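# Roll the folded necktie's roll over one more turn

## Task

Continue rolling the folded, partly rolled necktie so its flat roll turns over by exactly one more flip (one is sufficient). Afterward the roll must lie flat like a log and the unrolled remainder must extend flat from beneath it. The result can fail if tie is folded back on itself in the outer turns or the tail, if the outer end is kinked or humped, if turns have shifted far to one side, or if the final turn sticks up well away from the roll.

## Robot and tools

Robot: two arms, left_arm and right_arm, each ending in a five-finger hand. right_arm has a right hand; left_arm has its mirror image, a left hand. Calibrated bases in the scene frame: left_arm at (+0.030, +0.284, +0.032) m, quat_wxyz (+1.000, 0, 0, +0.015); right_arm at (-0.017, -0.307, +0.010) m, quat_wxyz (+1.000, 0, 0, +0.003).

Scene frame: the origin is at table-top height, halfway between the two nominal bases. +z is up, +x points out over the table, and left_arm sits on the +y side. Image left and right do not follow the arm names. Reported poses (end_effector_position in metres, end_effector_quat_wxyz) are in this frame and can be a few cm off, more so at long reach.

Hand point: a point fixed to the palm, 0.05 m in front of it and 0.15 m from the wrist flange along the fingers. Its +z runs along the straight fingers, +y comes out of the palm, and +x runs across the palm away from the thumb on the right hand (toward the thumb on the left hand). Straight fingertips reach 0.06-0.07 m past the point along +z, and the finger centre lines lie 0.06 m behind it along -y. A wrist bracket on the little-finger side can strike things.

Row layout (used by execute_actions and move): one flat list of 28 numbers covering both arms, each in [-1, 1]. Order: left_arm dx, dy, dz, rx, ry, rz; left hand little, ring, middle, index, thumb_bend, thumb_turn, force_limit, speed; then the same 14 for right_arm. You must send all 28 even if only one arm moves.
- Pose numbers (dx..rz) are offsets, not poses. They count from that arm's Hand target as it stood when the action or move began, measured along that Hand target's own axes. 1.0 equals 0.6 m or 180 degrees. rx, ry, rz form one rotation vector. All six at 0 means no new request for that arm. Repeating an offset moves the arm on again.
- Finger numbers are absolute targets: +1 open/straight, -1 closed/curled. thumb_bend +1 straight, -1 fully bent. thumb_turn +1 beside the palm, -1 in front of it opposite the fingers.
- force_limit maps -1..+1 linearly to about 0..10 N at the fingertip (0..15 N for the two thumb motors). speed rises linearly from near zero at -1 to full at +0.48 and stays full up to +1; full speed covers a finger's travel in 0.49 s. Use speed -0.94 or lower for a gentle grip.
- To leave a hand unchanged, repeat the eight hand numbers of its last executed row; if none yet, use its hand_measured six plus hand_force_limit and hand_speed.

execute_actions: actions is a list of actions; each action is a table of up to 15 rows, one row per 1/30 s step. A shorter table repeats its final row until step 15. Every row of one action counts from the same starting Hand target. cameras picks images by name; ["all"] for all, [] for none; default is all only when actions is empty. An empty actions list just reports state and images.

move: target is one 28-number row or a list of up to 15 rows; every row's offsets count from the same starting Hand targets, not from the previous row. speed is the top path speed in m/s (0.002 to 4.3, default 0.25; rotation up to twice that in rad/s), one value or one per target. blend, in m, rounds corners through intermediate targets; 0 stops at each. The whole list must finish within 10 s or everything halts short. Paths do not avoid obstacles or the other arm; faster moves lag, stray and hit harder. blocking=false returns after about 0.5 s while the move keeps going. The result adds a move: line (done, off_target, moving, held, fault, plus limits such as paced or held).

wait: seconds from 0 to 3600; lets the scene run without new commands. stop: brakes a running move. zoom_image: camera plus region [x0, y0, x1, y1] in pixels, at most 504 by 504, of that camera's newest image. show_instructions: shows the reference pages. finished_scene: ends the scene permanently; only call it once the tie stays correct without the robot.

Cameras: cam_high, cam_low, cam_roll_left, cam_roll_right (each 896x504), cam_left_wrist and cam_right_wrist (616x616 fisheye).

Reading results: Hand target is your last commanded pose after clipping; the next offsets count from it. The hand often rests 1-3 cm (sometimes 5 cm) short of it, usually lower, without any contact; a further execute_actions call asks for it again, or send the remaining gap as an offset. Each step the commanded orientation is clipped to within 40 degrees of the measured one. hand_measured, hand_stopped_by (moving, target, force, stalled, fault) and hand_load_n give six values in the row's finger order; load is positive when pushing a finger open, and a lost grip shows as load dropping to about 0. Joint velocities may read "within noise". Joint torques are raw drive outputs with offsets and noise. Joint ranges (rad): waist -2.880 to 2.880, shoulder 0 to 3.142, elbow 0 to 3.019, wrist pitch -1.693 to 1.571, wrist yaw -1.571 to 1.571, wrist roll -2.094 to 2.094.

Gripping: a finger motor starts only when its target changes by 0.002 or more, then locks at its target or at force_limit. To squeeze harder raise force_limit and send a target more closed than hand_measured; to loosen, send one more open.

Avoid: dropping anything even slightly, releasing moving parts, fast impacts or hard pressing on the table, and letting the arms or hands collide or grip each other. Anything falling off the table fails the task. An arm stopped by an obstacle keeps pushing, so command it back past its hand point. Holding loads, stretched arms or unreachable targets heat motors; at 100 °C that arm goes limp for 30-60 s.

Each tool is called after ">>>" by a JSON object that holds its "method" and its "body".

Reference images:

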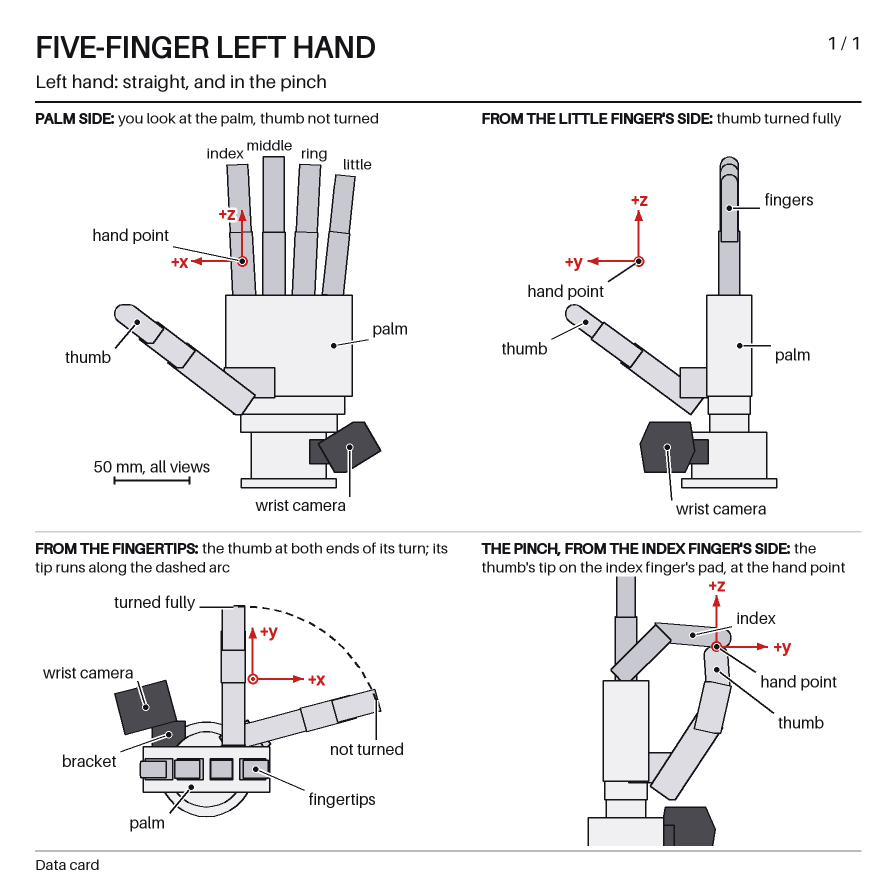

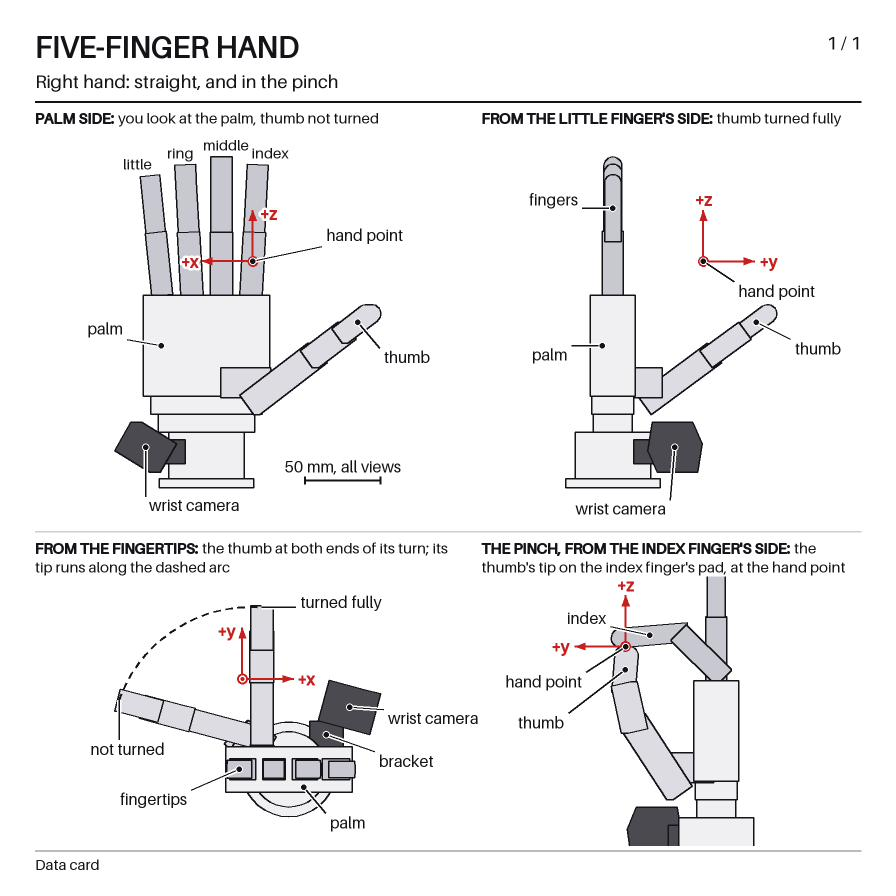

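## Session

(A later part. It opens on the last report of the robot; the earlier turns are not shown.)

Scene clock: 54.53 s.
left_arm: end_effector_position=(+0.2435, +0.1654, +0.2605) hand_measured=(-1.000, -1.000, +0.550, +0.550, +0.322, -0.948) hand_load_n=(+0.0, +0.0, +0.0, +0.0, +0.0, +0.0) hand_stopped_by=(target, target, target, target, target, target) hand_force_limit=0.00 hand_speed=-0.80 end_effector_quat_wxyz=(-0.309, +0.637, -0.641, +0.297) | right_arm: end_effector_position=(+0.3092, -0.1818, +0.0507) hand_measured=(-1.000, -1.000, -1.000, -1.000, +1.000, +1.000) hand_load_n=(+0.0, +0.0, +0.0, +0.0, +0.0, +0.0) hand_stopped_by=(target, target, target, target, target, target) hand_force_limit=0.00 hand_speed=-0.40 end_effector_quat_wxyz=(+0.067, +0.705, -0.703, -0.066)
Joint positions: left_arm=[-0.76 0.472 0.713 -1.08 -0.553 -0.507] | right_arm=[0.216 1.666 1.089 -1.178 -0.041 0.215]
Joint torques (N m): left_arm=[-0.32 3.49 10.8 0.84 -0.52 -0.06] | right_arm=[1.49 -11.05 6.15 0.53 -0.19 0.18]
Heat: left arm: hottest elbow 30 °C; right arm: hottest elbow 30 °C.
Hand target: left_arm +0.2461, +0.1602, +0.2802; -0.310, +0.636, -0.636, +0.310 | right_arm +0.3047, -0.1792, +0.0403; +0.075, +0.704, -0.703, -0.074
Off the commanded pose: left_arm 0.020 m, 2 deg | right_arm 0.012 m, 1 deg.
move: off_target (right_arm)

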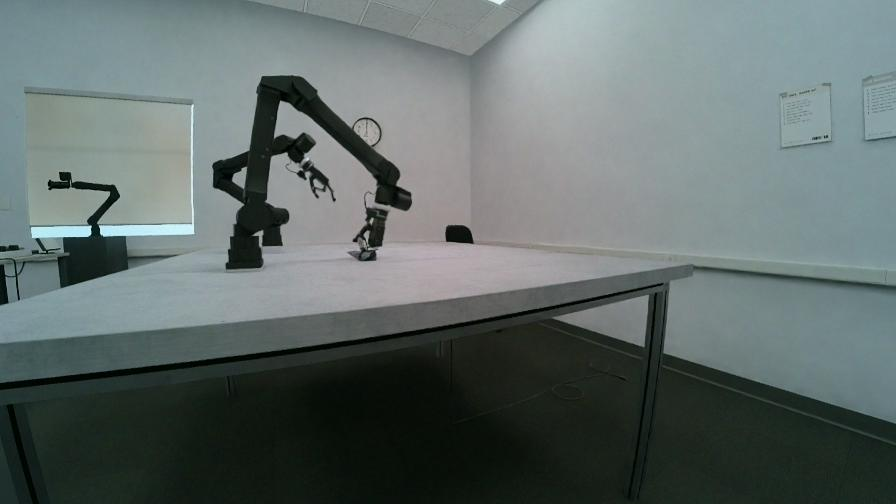

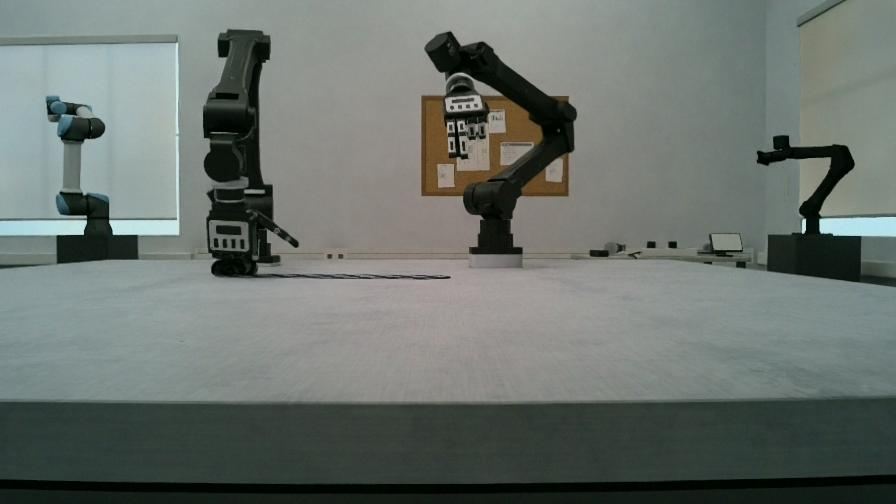

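>>> {"method": "move", "body": {"target": [[0, 0, 0, 0, 0, 0, -1, -1, 0.55, 0.55, 0.322, -0.948, 0, -0.8, 0, 0.0347, -0.163, 0, 0, 0, -1, -1, -1, -1, 1, 1, 0, -0.4],[0, 0, 0, 0, 0, 0, -1, -1, 0.55, 0.55, 0.322, -0.948, 0, -0.8, 0.093, -0.0362, -0.1605, 0.3556, 0, 0, -1, -1, -1, 0.6, 1, -0.79, 0, -0.4]], "speed": 0.15, "blend": 0.02, "cameras": ["cam_low", "cam_roll_left", "cam_roll_right", "cam_right_wrist", "cam_high"]}}

>>> {"method": "zoom_image", "body": {"camera": "cam_low", "region": [325, 190, 405, 270]}}

>>> {"method": "zoom_image", "body": {"camera": "cam_roll_left", "region": [180, 170, 300, 290]}}

>>> {"method": "zoom_image", "body": {"camera": "cam_right_wrist", "region": [270, 240, 430, 400]}}

>>> {"method": "zoom_image", "body": {"camera": "cam_high", "region": [280, 310, 360, 380]}}

Scene clock: 63.07 s.
left_arm: end_effector_position=(+0.2435, +0.1654, +0.2605) hand_measured=(-1.000, -1.000, +0.550, +0.550, +0.322, -0.948) hand_load_n=(+0.0, +0.0, +0.0, +0.0, +0.0, +0.0) hand_stopped_by=(target, target, target, target, target, target) hand_force_limit=0.00 hand_speed=-0.80 end_effector_quat_wxyz=(-0.309, +0.637, -0.641, +0.297) | right_arm: end_effector_position=(+0.3432, -0.2290, +0.1299) hand_measured=(-1.000, -1.000, -1.000, +0.600, +1.000, -0.790) hand_load_n=(+0.0, +0.0, +0.0, +0.0, +0.0, +0.0) hand_stopped_by=(target, target, target, target, target, target) hand_force_limit=0.00 hand_speed=-0.40 end_effector_quat_wxyz=(-0.308, +0.638, -0.640, +0.298)
Joint positions: left_arm=[-0.76 0.472 0.713 -1.08 -0.553 -0.507] | right_arm=[0.173 0.889 0.538 -0.342 0.127 0.123]
Joint torques (N m): left_arm=[-0.32 3.49 10.8 0.83 -0.51 -0.06] | right_arm=[0.03 -4.48 8.8 2.71 0.07 -0.12]
Heat: left arm: hottest elbow 30 °C; right arm: hottest elbow 30 °C.
Hand target: left_arm +0.2461, +0.1602, +0.2802; -0.310, +0.636, -0.636, +0.310 | right_arm +0.3460, -0.2349, +0.1299; -0.310, +0.636, -0.635, +0.310
Off the commanded pose: left_arm 0.020 m, 2 deg | right_arm 0.006 m, 2 deg.
move: done
Images, in order (width x height): cam_high 896x504, cam_low 896x504, cam_roll_left 896x504, cam_roll_right 896x504, cam_right_wrist 616x616.

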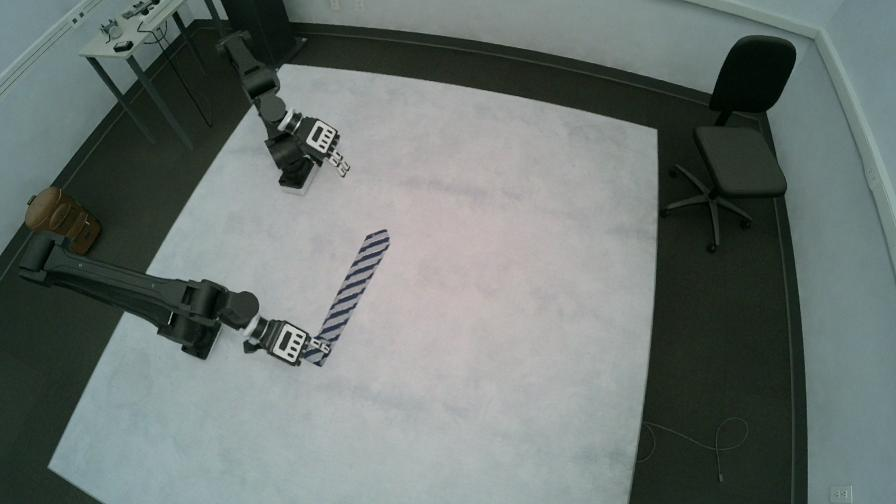

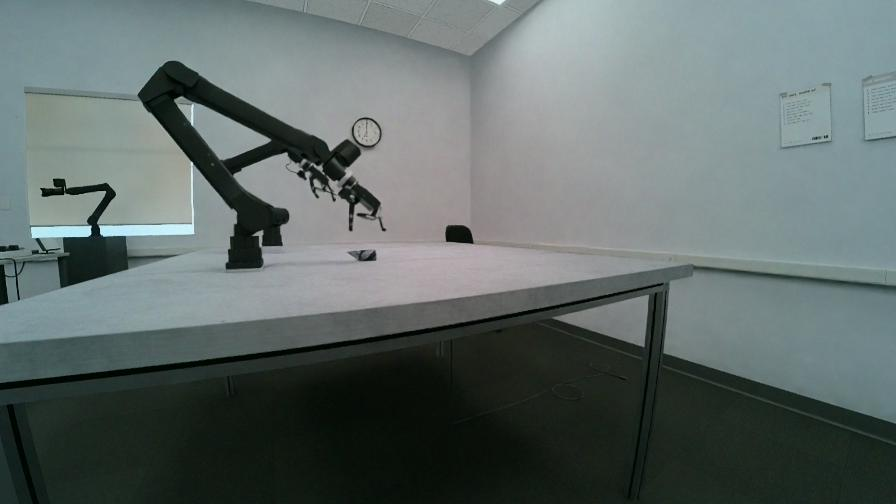

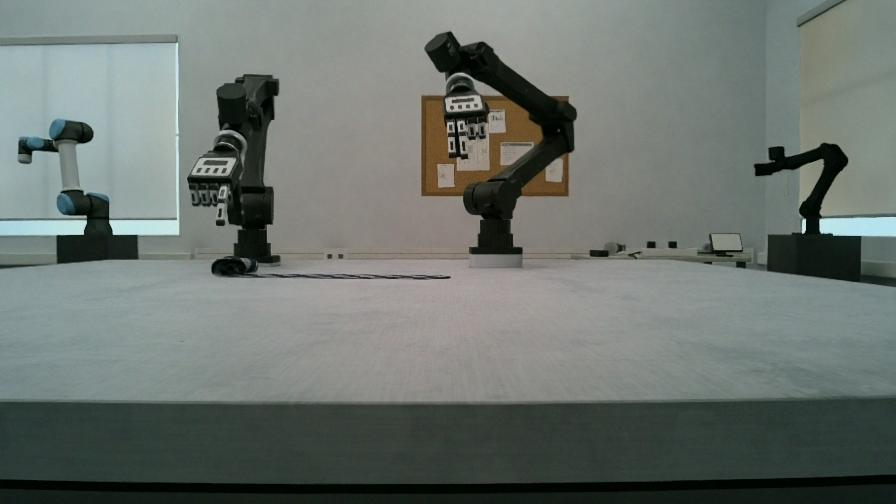

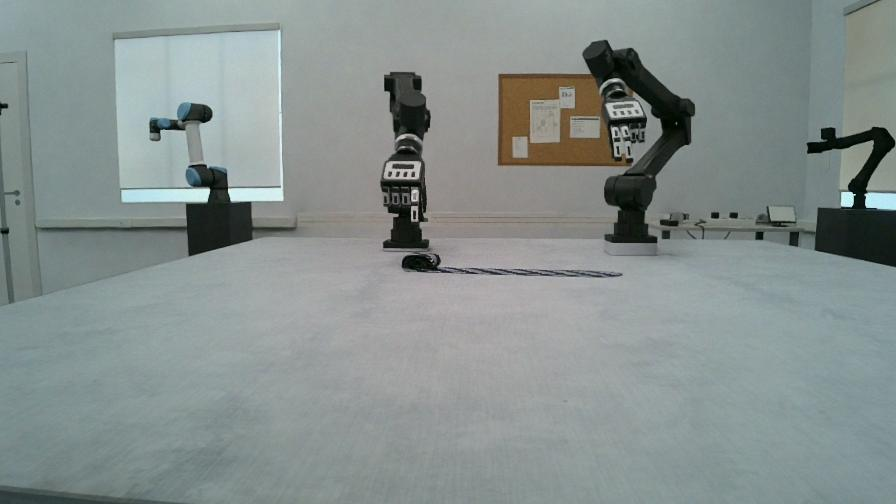

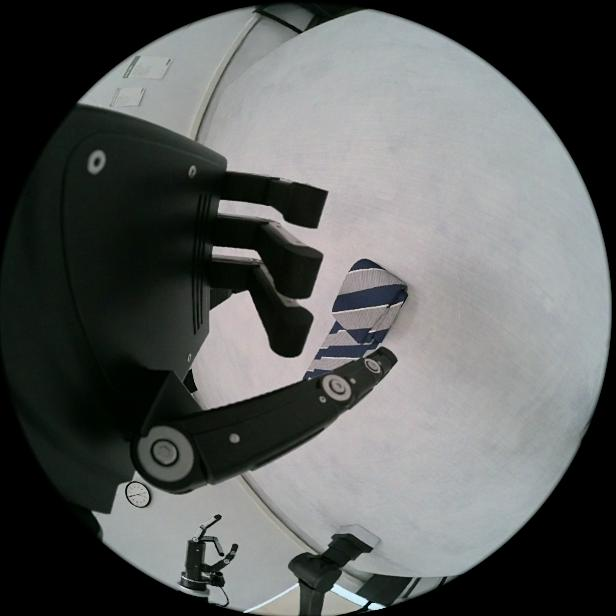

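Scaled by 6.300 from the camera's image (finer frame: 1280x720).

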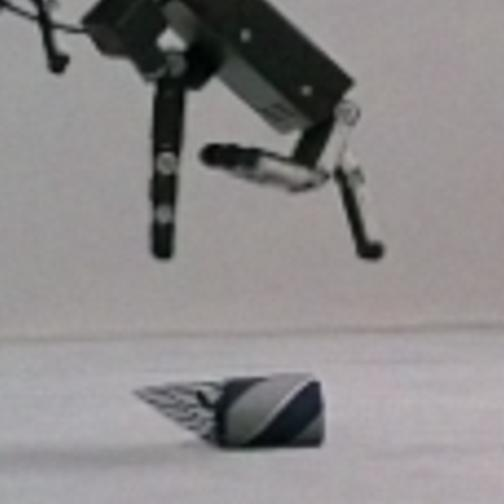

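Scaled by 4.200 from the camera's image (finer frame: 1280x720).

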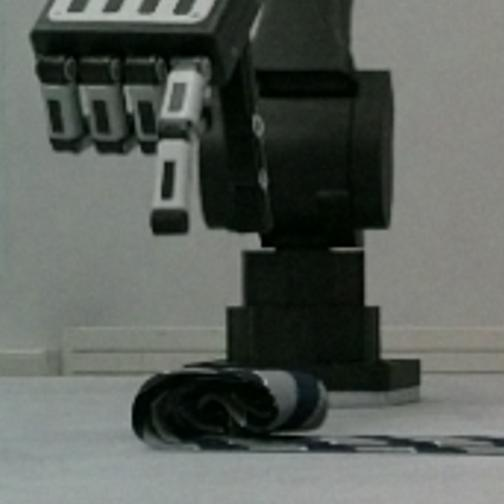

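Scaled by 3.150 from the camera's image (finer frame: 880x880).

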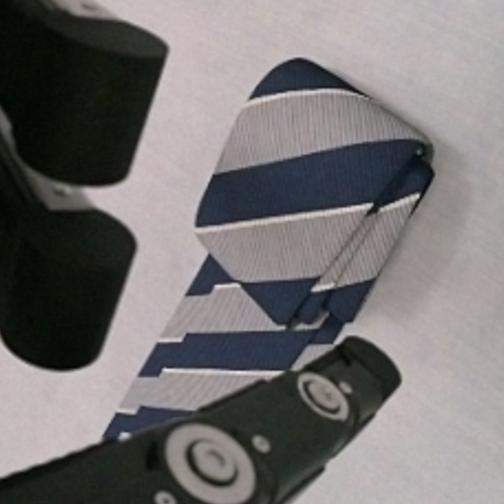

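Scaled by 6.300 from the camera's image (finer frame: 1280x720).

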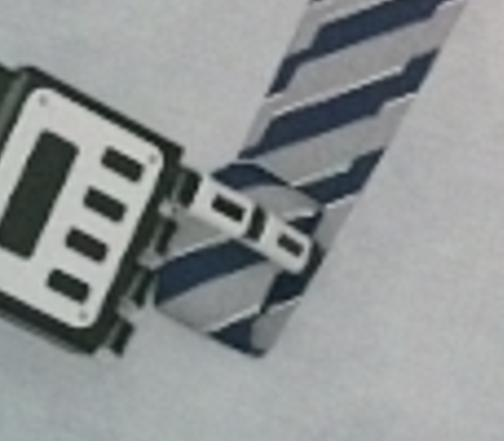

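>>> {"method": "move", "body": {"target": [0, 0, 0, 0, 0, 0, -1, -1, 0.55, 0.55, 0.322, -0.948, 0, -0.8, 0.0167, 0.0683, 0.0534, 0, 0, 0, -1, -1, -1, 0.6, 1, -0.79, 0, -0.4], "speed": 0.1, "cameras": ["cam_low", "cam_roll_left", "cam_right_wrist", "cam_high"]}}

>>> {"method": "zoom_image", "body": {"camera": "cam_low", "region": [325, 190, 405, 270]}}

>>> {"method": "zoom_image", "body": {"camera": "cam_roll_left", "region": [180, 170, 300, 290]}}

>>> {"method": "zoom_image", "body": {"camera": "cam_right_wrist", "region": [270, 240, 430, 400]}}

Scene clock: 65.67 s.
left_arm: end_effector_position=(+0.2435, +0.1654, +0.2605) hand_measured=(-1.000, -1.000, +0.550, +0.550, +0.322, -0.948) hand_load_n=(+0.0, +0.0, +0.0, +0.0, +0.0, +0.0) hand_stopped_by=(target, target, target, target, target, target) hand_force_limit=0.00 hand_speed=-0.80 end_effector_quat_wxyz=(-0.309, +0.637, -0.641, +0.297) | right_arm: end_effector_position=(+0.3437, -0.2401, +0.0811) hand_measured=(-1.000, -1.000, -1.000, +0.600, +1.000, -0.790) hand_load_n=(+0.0, +0.5, +0.0, +0.0, +0.0, +0.0) hand_stopped_by=(target, target, target, target, target, target) hand_force_limit=0.00 hand_speed=-0.40 end_effector_quat_wxyz=(-0.311, +0.634, -0.640, +0.302)
Joint positions: left_arm=[-0.76 0.472 0.713 -1.08 -0.553 -0.507] | right_arm=[0.133 0.966 0.429 -0.141 0.101 0.1]
Joint torques (N m): left_arm=[-0.38 3.55 10.8 0.83 -0.52 -0.06] | right_arm=[0.21 -3.43 8.35 2.76 -0.14 -0.14]
Heat: left arm: hottest elbow 30 °C; right arm: hottest elbow 30 °C.
Hand target: left_arm +0.2461, +0.1602, +0.2802; -0.310, +0.636, -0.636, +0.310 | right_arm +0.3462, -0.2450, +0.0781; -0.310, +0.636, -0.635, +0.310
Off the commanded pose: left_arm 0.020 m, 2 deg | right_arm 0.006 m, 1 deg.
move: done
Images, in order (width x height): cam_high 896x504, cam_low 896x504, cam_roll_left 896x504, cam_right_wrist 616x616.

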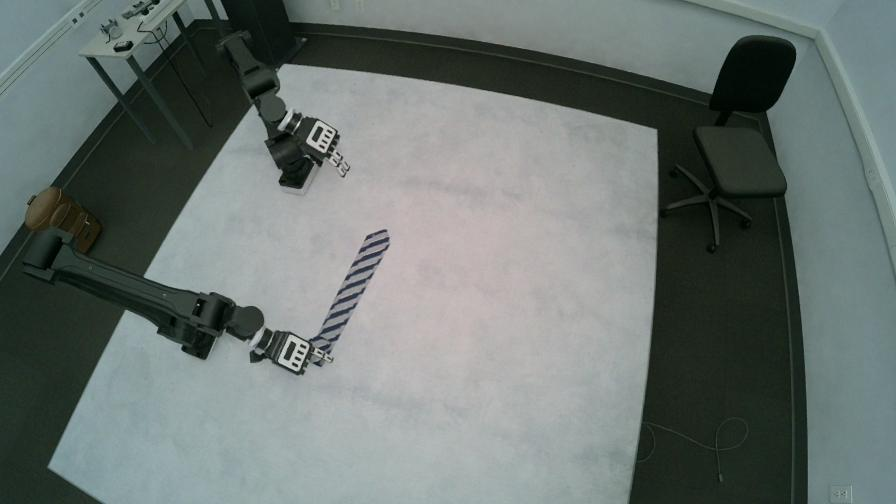

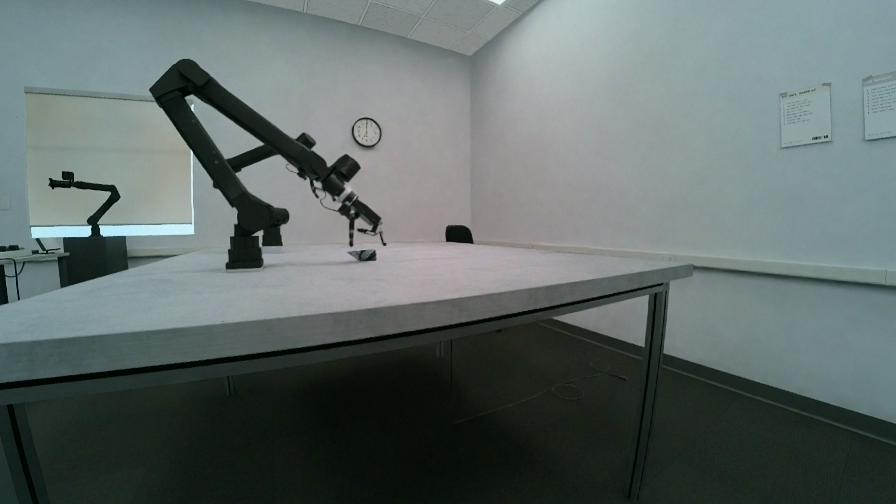

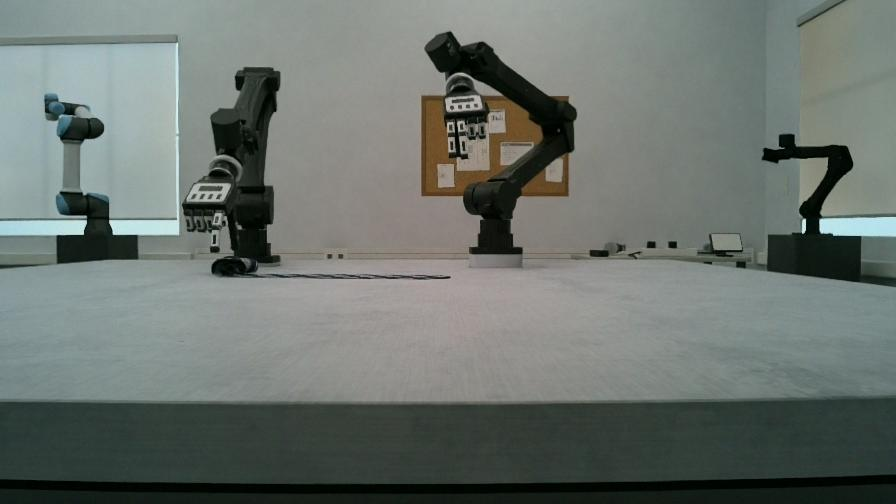

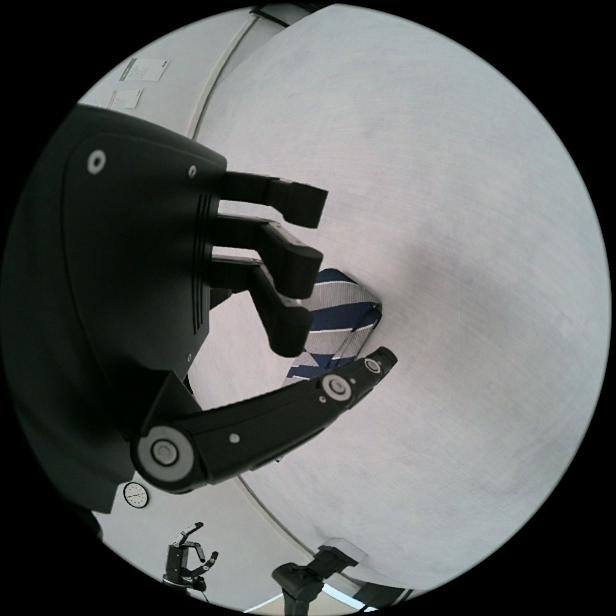

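Scaled by 6.300 from the camera's image (finer frame: 1280x720).

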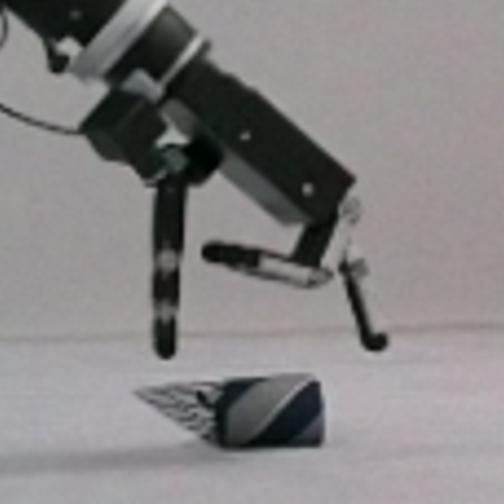

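Scaled by 4.200 from the camera's image (finer frame: 1280x720).

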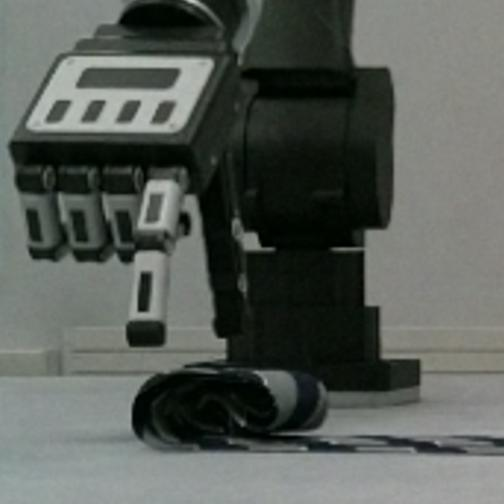

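Scaled by 3.150 from the camera's image (finer frame: 880x880).

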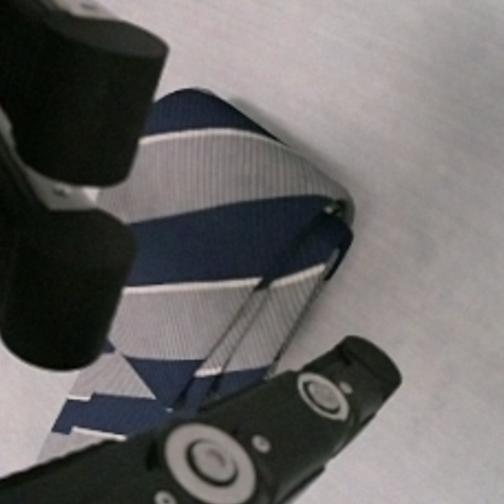

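>>> {"method": "move", "body": {"target": [0, 0, 0, 0, 0, 0, -1, -1, 0.55, 0.55, 0.322, -0.948, 0, -0.8, 0, 0.0433, 0.0339, 0, 0, 0, -1, -1, -1, 0.6, 1, -0.79, 0, -0.4], "speed": 0.08, "cameras": ["cam_low", "cam_roll_left", "cam_right_wrist", "cam_high"]}}

>>> {"method": "zoom_image", "body": {"camera": "cam_low", "region": [325, 190, 405, 270]}}

>>> {"method": "zoom_image", "body": {"camera": "cam_roll_left", "region": [180, 170, 300, 290]}}

>>> {"method": "zoom_image", "body": {"camera": "cam_right_wrist", "region": [270, 240, 430, 400]}}

Scene clock: 67.33 s.
left_arm: end_effector_position=(+0.2435, +0.1654, +0.2605) hand_measured=(-1.000, -1.000, +0.550, +0.550, +0.322, -0.948) hand_load_n=(+0.0, +0.0, +0.0, +0.0, +0.0, +0.0) hand_stopped_by=(target, target, target, target, target, target) hand_force_limit=0.00 hand_speed=-0.80 end_effector_quat_wxyz=(-0.309, +0.637, -0.641, +0.297) | right_arm: end_effector_position=(+0.3443, -0.2400, +0.0478) hand_measured=(-1.000, -1.000, -1.000, +0.600, +1.000, -0.790) hand_load_n=(+0.0, +0.0, +0.0, +0.0, +0.0, +0.0) hand_stopped_by=(target, target, target, target, target, target) hand_force_limit=0.00 hand_speed=-0.40 end_effector_quat_wxyz=(-0.311, +0.634, -0.640, +0.302)
Joint positions: left_arm=[-0.76 0.472 0.713 -1.08 -0.553 -0.507] | right_arm=[0.133 1.06 0.373 0.008 0.101 0.1]
Joint torques (N m): left_arm=[-0.26 3.49 10.8 0.83 -0.52 -0.06] | right_arm=[0.15 -3.96 7.53 2.78 -0.15 -0.14]
Heat: left arm: hottest elbow 30 °C; right arm: hottest elbow 30 °C.
Hand target: left_arm +0.2461, +0.1602, +0.2802; -0.310, +0.636, -0.636, +0.310 | right_arm +0.3460, -0.2450, +0.0449; -0.310, +0.636, -0.635, +0.310
Off the commanded pose: left_arm 0.020 m, 2 deg | right_arm 0.006 m, 1 deg.
move: done
Images, in order (width x height): cam_high 896x504, cam_low 896x504, cam_roll_left 896x504, cam_right_wrist 616x616.

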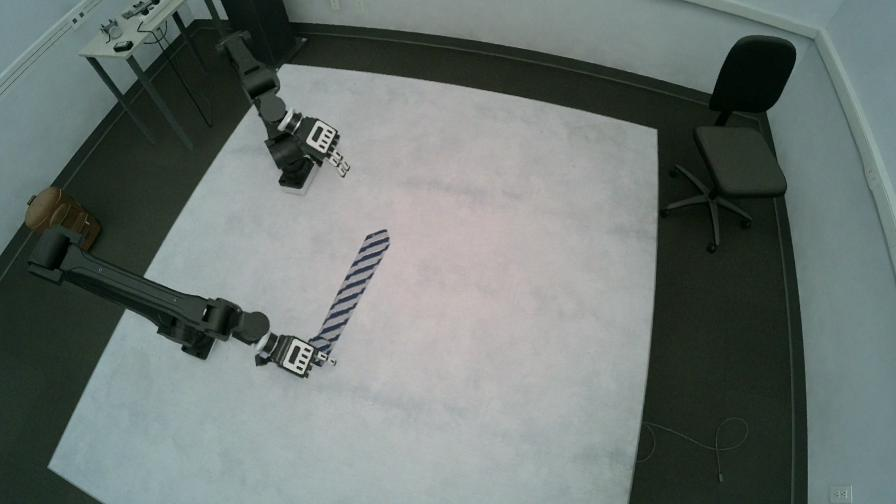

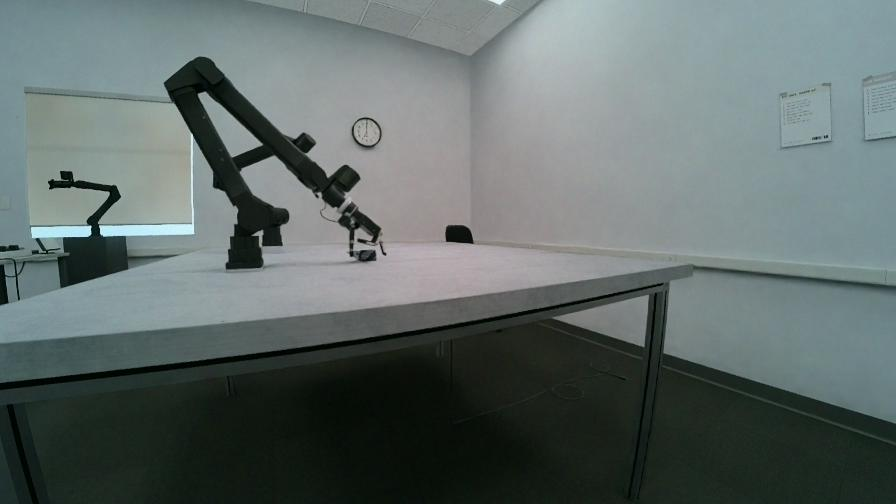

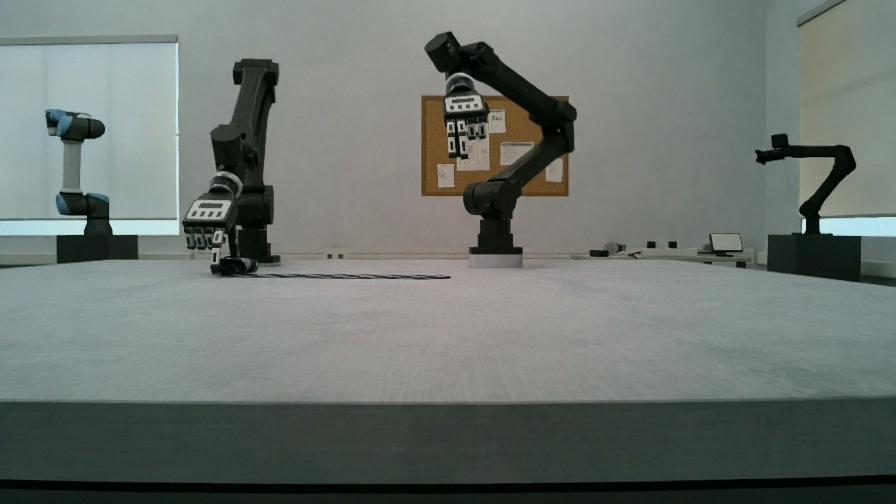

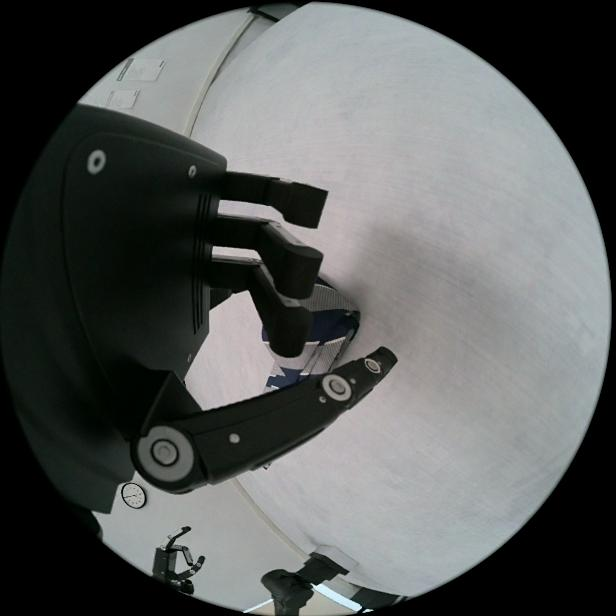

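Scaled by 6.300 from the camera's image (finer frame: 1280x720).

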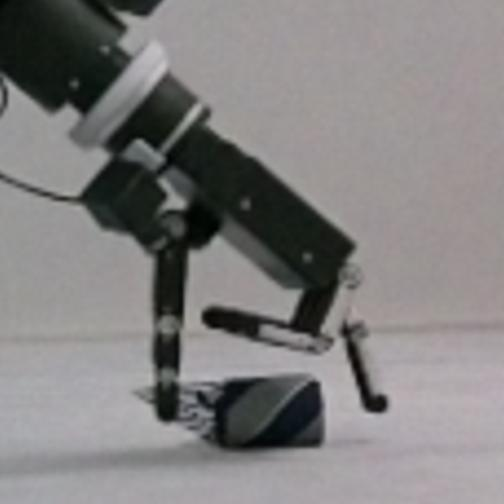

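Scaled by 4.200 from the camera's image (finer frame: 1280x720).

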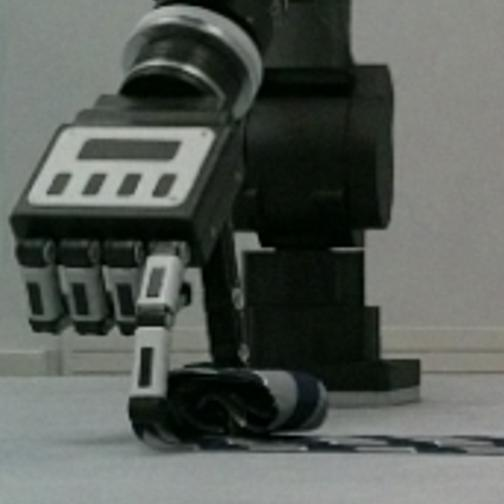

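Scaled by 3.150 from the camera's image (finer frame: 880x880).

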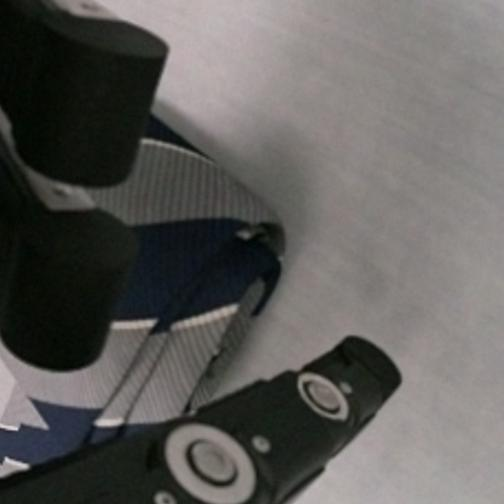

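>>> {"method": "move", "body": {"target": [0, 0, 0, 0, 0, 0, -1, -1, 0.55, 0.55, 0.322, -0.948, 0, -0.8, 0.005, -0.0123, 0.0158, 0, 0, 0, -1, -1, -1, 0.6, 1, -0.79, 0, -0.4], "speed": 0.05, "cameras": ["cam_low", "cam_roll_left", "cam_right_wrist", "cam_high"]}}

>>> {"method": "zoom_image", "body": {"camera": "cam_low", "region": [325, 190, 405, 270]}}

>>> {"method": "zoom_image", "body": {"camera": "cam_roll_left", "region": [180, 170, 300, 290]}}

>>> {"method": "zoom_image", "body": {"camera": "cam_right_wrist", "region": [270, 240, 430, 400]}}

Scene clock: 69.07 s.
left_arm: end_effector_position=(+0.2435, +0.1654, +0.2605) hand_measured=(-1.000, -1.000, +0.550, +0.550, +0.322, -0.948) hand_load_n=(+0.0, +0.5, +0.0, +0.0, +0.0, +0.0) hand_stopped_by=(target, target, target, target, target, target) hand_force_limit=0.00 hand_speed=-0.80 end_effector_quat_wxyz=(-0.309, +0.637, -0.641, +0.297) | right_arm: end_effector_position=(+0.3446, -0.2445, +0.0368) hand_measured=(-1.000, -1.000, -1.000, +0.600, +1.000, -0.790) hand_load_n=(+0.5, +0.5, +0.0, +0.0, +0.0, +0.0) hand_stopped_by=(target, target, target, target, target, target) hand_force_limit=0.00 hand_speed=-0.40 end_effector_quat_wxyz=(-0.302, +0.638, -0.643, +0.296)
Joint positions: left_arm=[-0.76 0.472 0.713 -1.08 -0.553 -0.507] | right_arm=[0.115 1.101 0.373 0.026 0.087 0.088]
Joint torques (N m): left_arm=[-0.32 3.49 10.8 0.81 -0.52 -0.06] | right_arm=[0.15 -4.25 9.14 2.73 -0.15 -0.14]
Heat: left arm: hottest elbow 30 °C; right arm: hottest elbow 30 °C.
Hand target: left_arm +0.2461, +0.1602, +0.2802; -0.310, +0.636, -0.636, +0.310 | right_arm +0.3581, -0.2480, +0.0449; -0.310, +0.636, -0.635, +0.310
Off the commanded pose: left_arm 0.020 m, 2 deg | right_arm 0.016 m, 2 deg.
move: off_target (right_arm)
Images, in order (width x height): cam_high 896x504, cam_low 896x504, cam_roll_left 896x504, cam_right_wrist 616x616.

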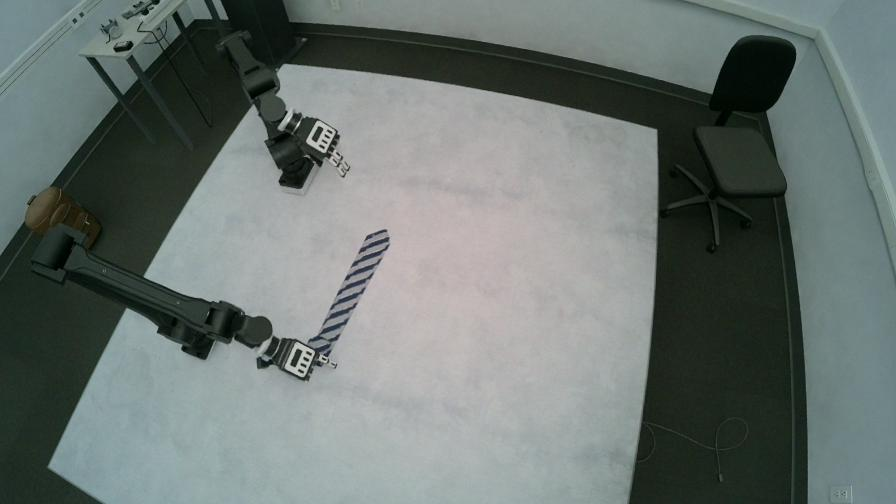

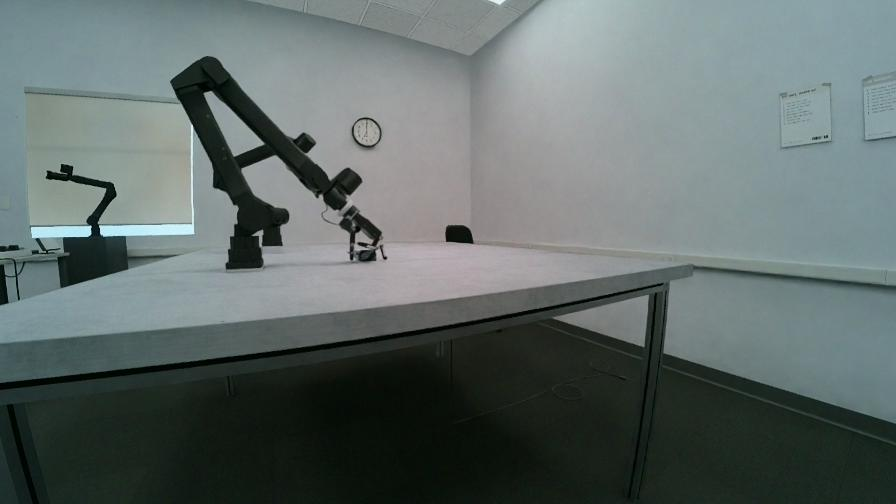

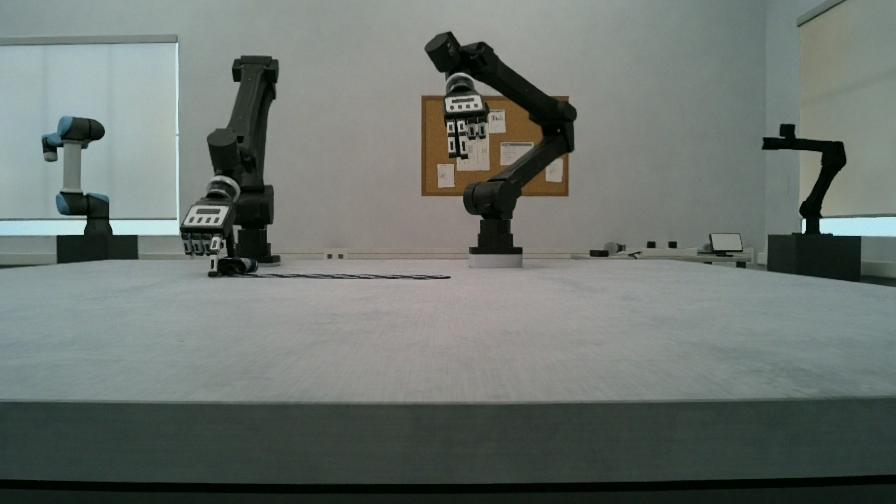

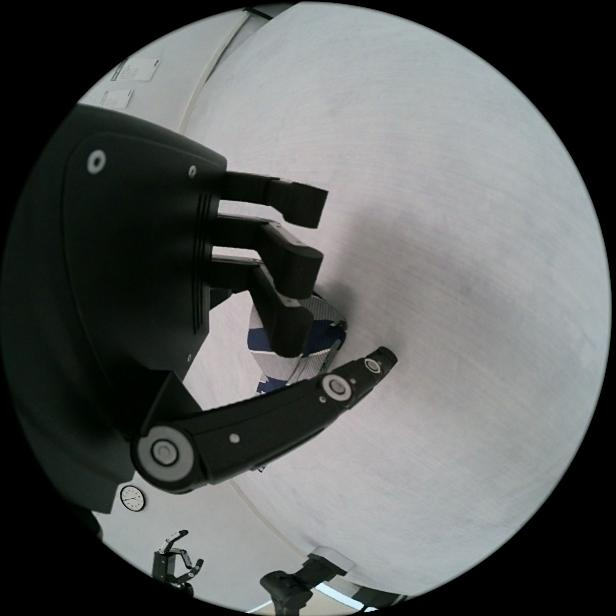

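Scaled by 6.300 from the camera's image (finer frame: 1280x720).

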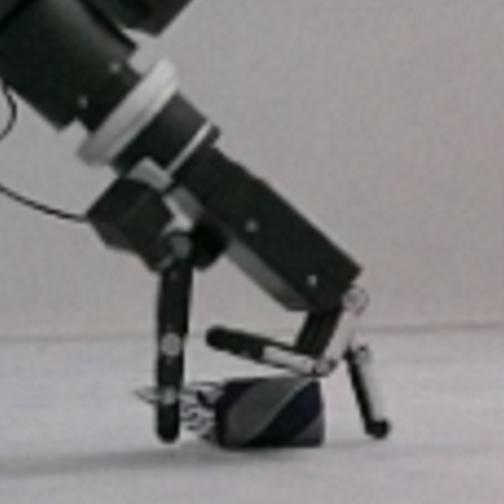

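Scaled by 4.200 from the camera's image (finer frame: 1280x720).

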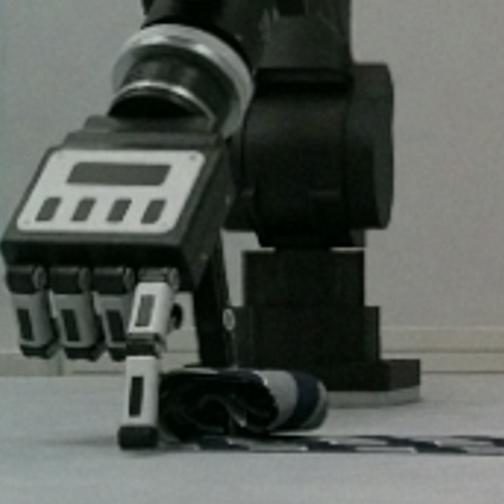

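Scaled by 3.150 from the camera's image (finer frame: 880x880).

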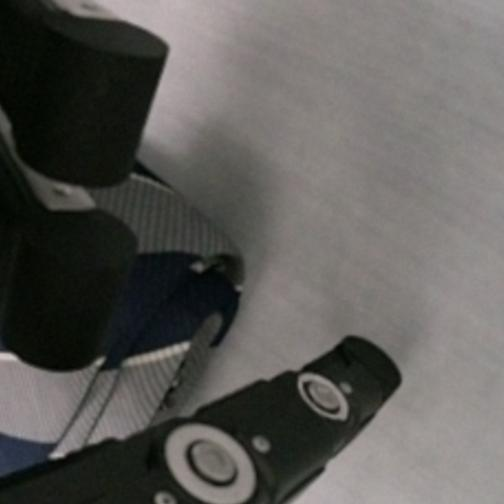

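>>> {"method": "execute_actions", "body": {"actions": [[[0, 0, 0, 0, 0, 0, -1, -1, 0.55, 0.55, 0.322, -0.948, 0, -0.8, 0, -0.0066, -0.0051, 0, 0, 0, -1, -1, -1, 0.6, 1, -0.79, 0, -0.4]]], "cameras": ["cam_low", "cam_roll_left"]}}

>>> {"method": "zoom_image", "body": {"camera": "cam_low", "region": [325, 190, 405, 270]}}

>>> {"method": "zoom_image", "body": {"camera": "cam_roll_left", "region": [180, 170, 300, 290]}}

Scene clock: 70.20 s.
left_arm: end_effector_position=(+0.2435, +0.1654, +0.2605) hand_measured=(-1.000, -1.000, +0.550, +0.550, +0.322, -0.948) hand_load_n=(+0.0, +0.0, +0.0, +0.0, +0.0, +0.0) hand_stopped_by=(target, target, target, target, target, target) hand_force_limit=0.00 hand_speed=-0.80 end_effector_quat_wxyz=(-0.309, +0.637, -0.641, +0.297) | right_arm: end_effector_position=(+0.3446, -0.2445, +0.0368) hand_measured=(-1.000, -1.000, -1.000, +0.600, +1.000, -0.790) hand_load_n=(+0.0, +0.0, +0.0, +0.0, +0.0, +0.0) hand_stopped_by=(target, target, target, target, target, target) hand_force_limit=0.00 hand_speed=-0.40 end_effector_quat_wxyz=(-0.302, +0.638, -0.643, +0.296)
Joint positions: left_arm=[-0.76 0.472 0.713 -1.08 -0.553 -0.507] | right_arm=[0.115 1.101 0.373 0.026 0.087 0.088]
Joint torques (N m): left_arm=[-0.26 3.49 10.78 0.83 -0.52 -0.06] | right_arm=[0.09 -5.42 9.74 1.92 -0.14 -0.14]
Heat: left arm: hottest elbow 31 °C; right arm: hottest elbow 30 °C.
Hand target: left_arm +0.2461, +0.1602, +0.2802; -0.310, +0.636, -0.636, +0.310 | right_arm +0.3581, -0.2480, +0.0500; -0.310, +0.636, -0.635, +0.310
Off the commanded pose: left_arm 0.020 m, 2 deg | right_arm 0.019 m, 2 deg.

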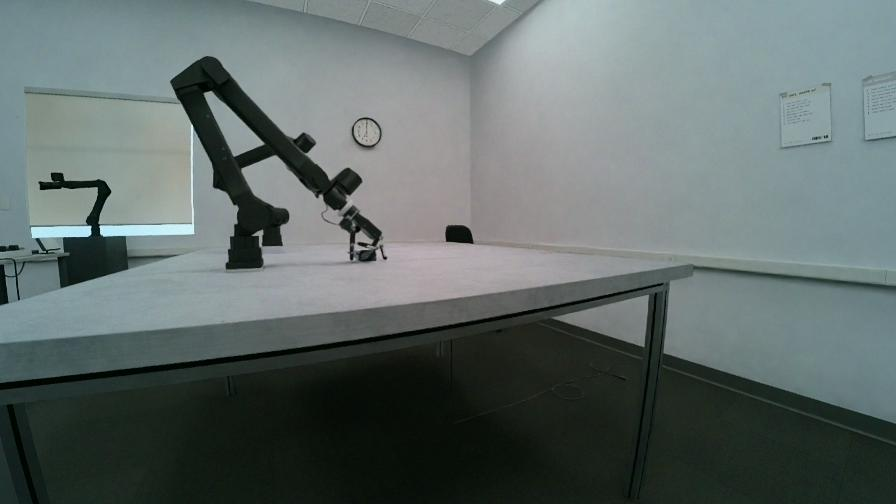

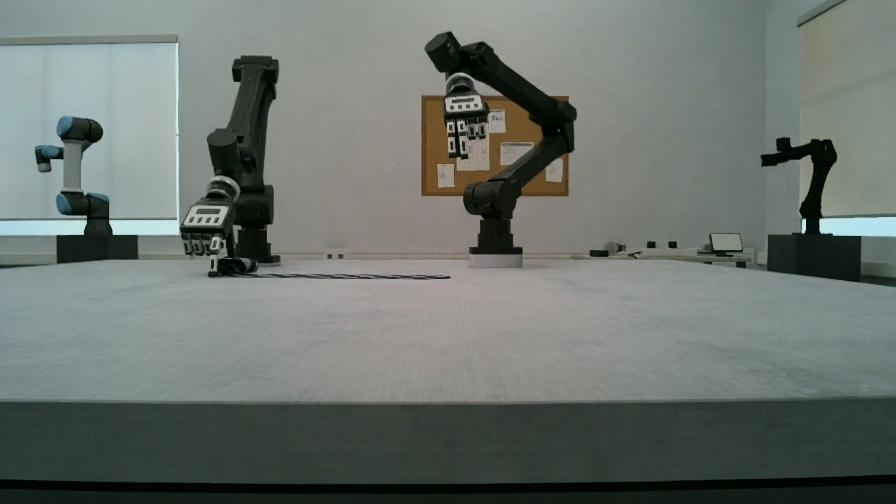

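Scaled by 6.300 from the camera's image (finer frame: 1280x720).

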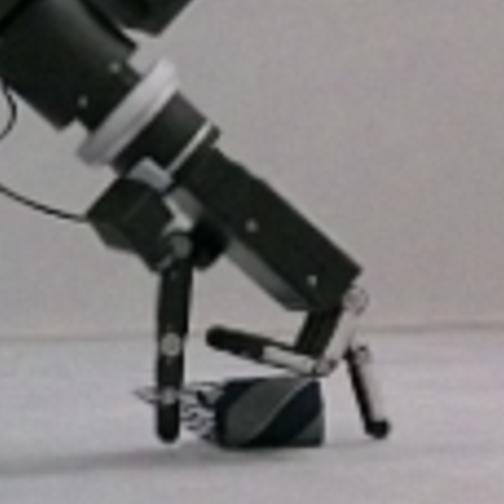

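Scaled by 4.200 from the camera's image (finer frame: 1280x720).

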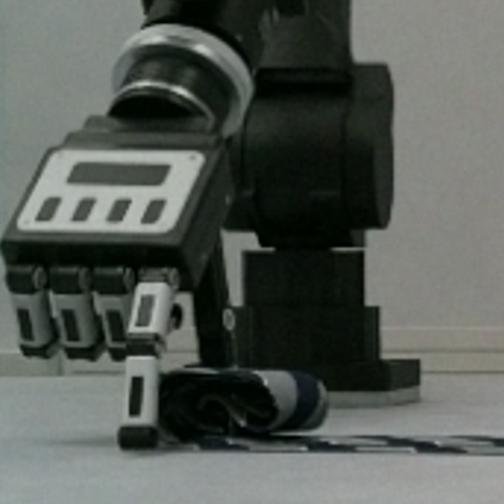

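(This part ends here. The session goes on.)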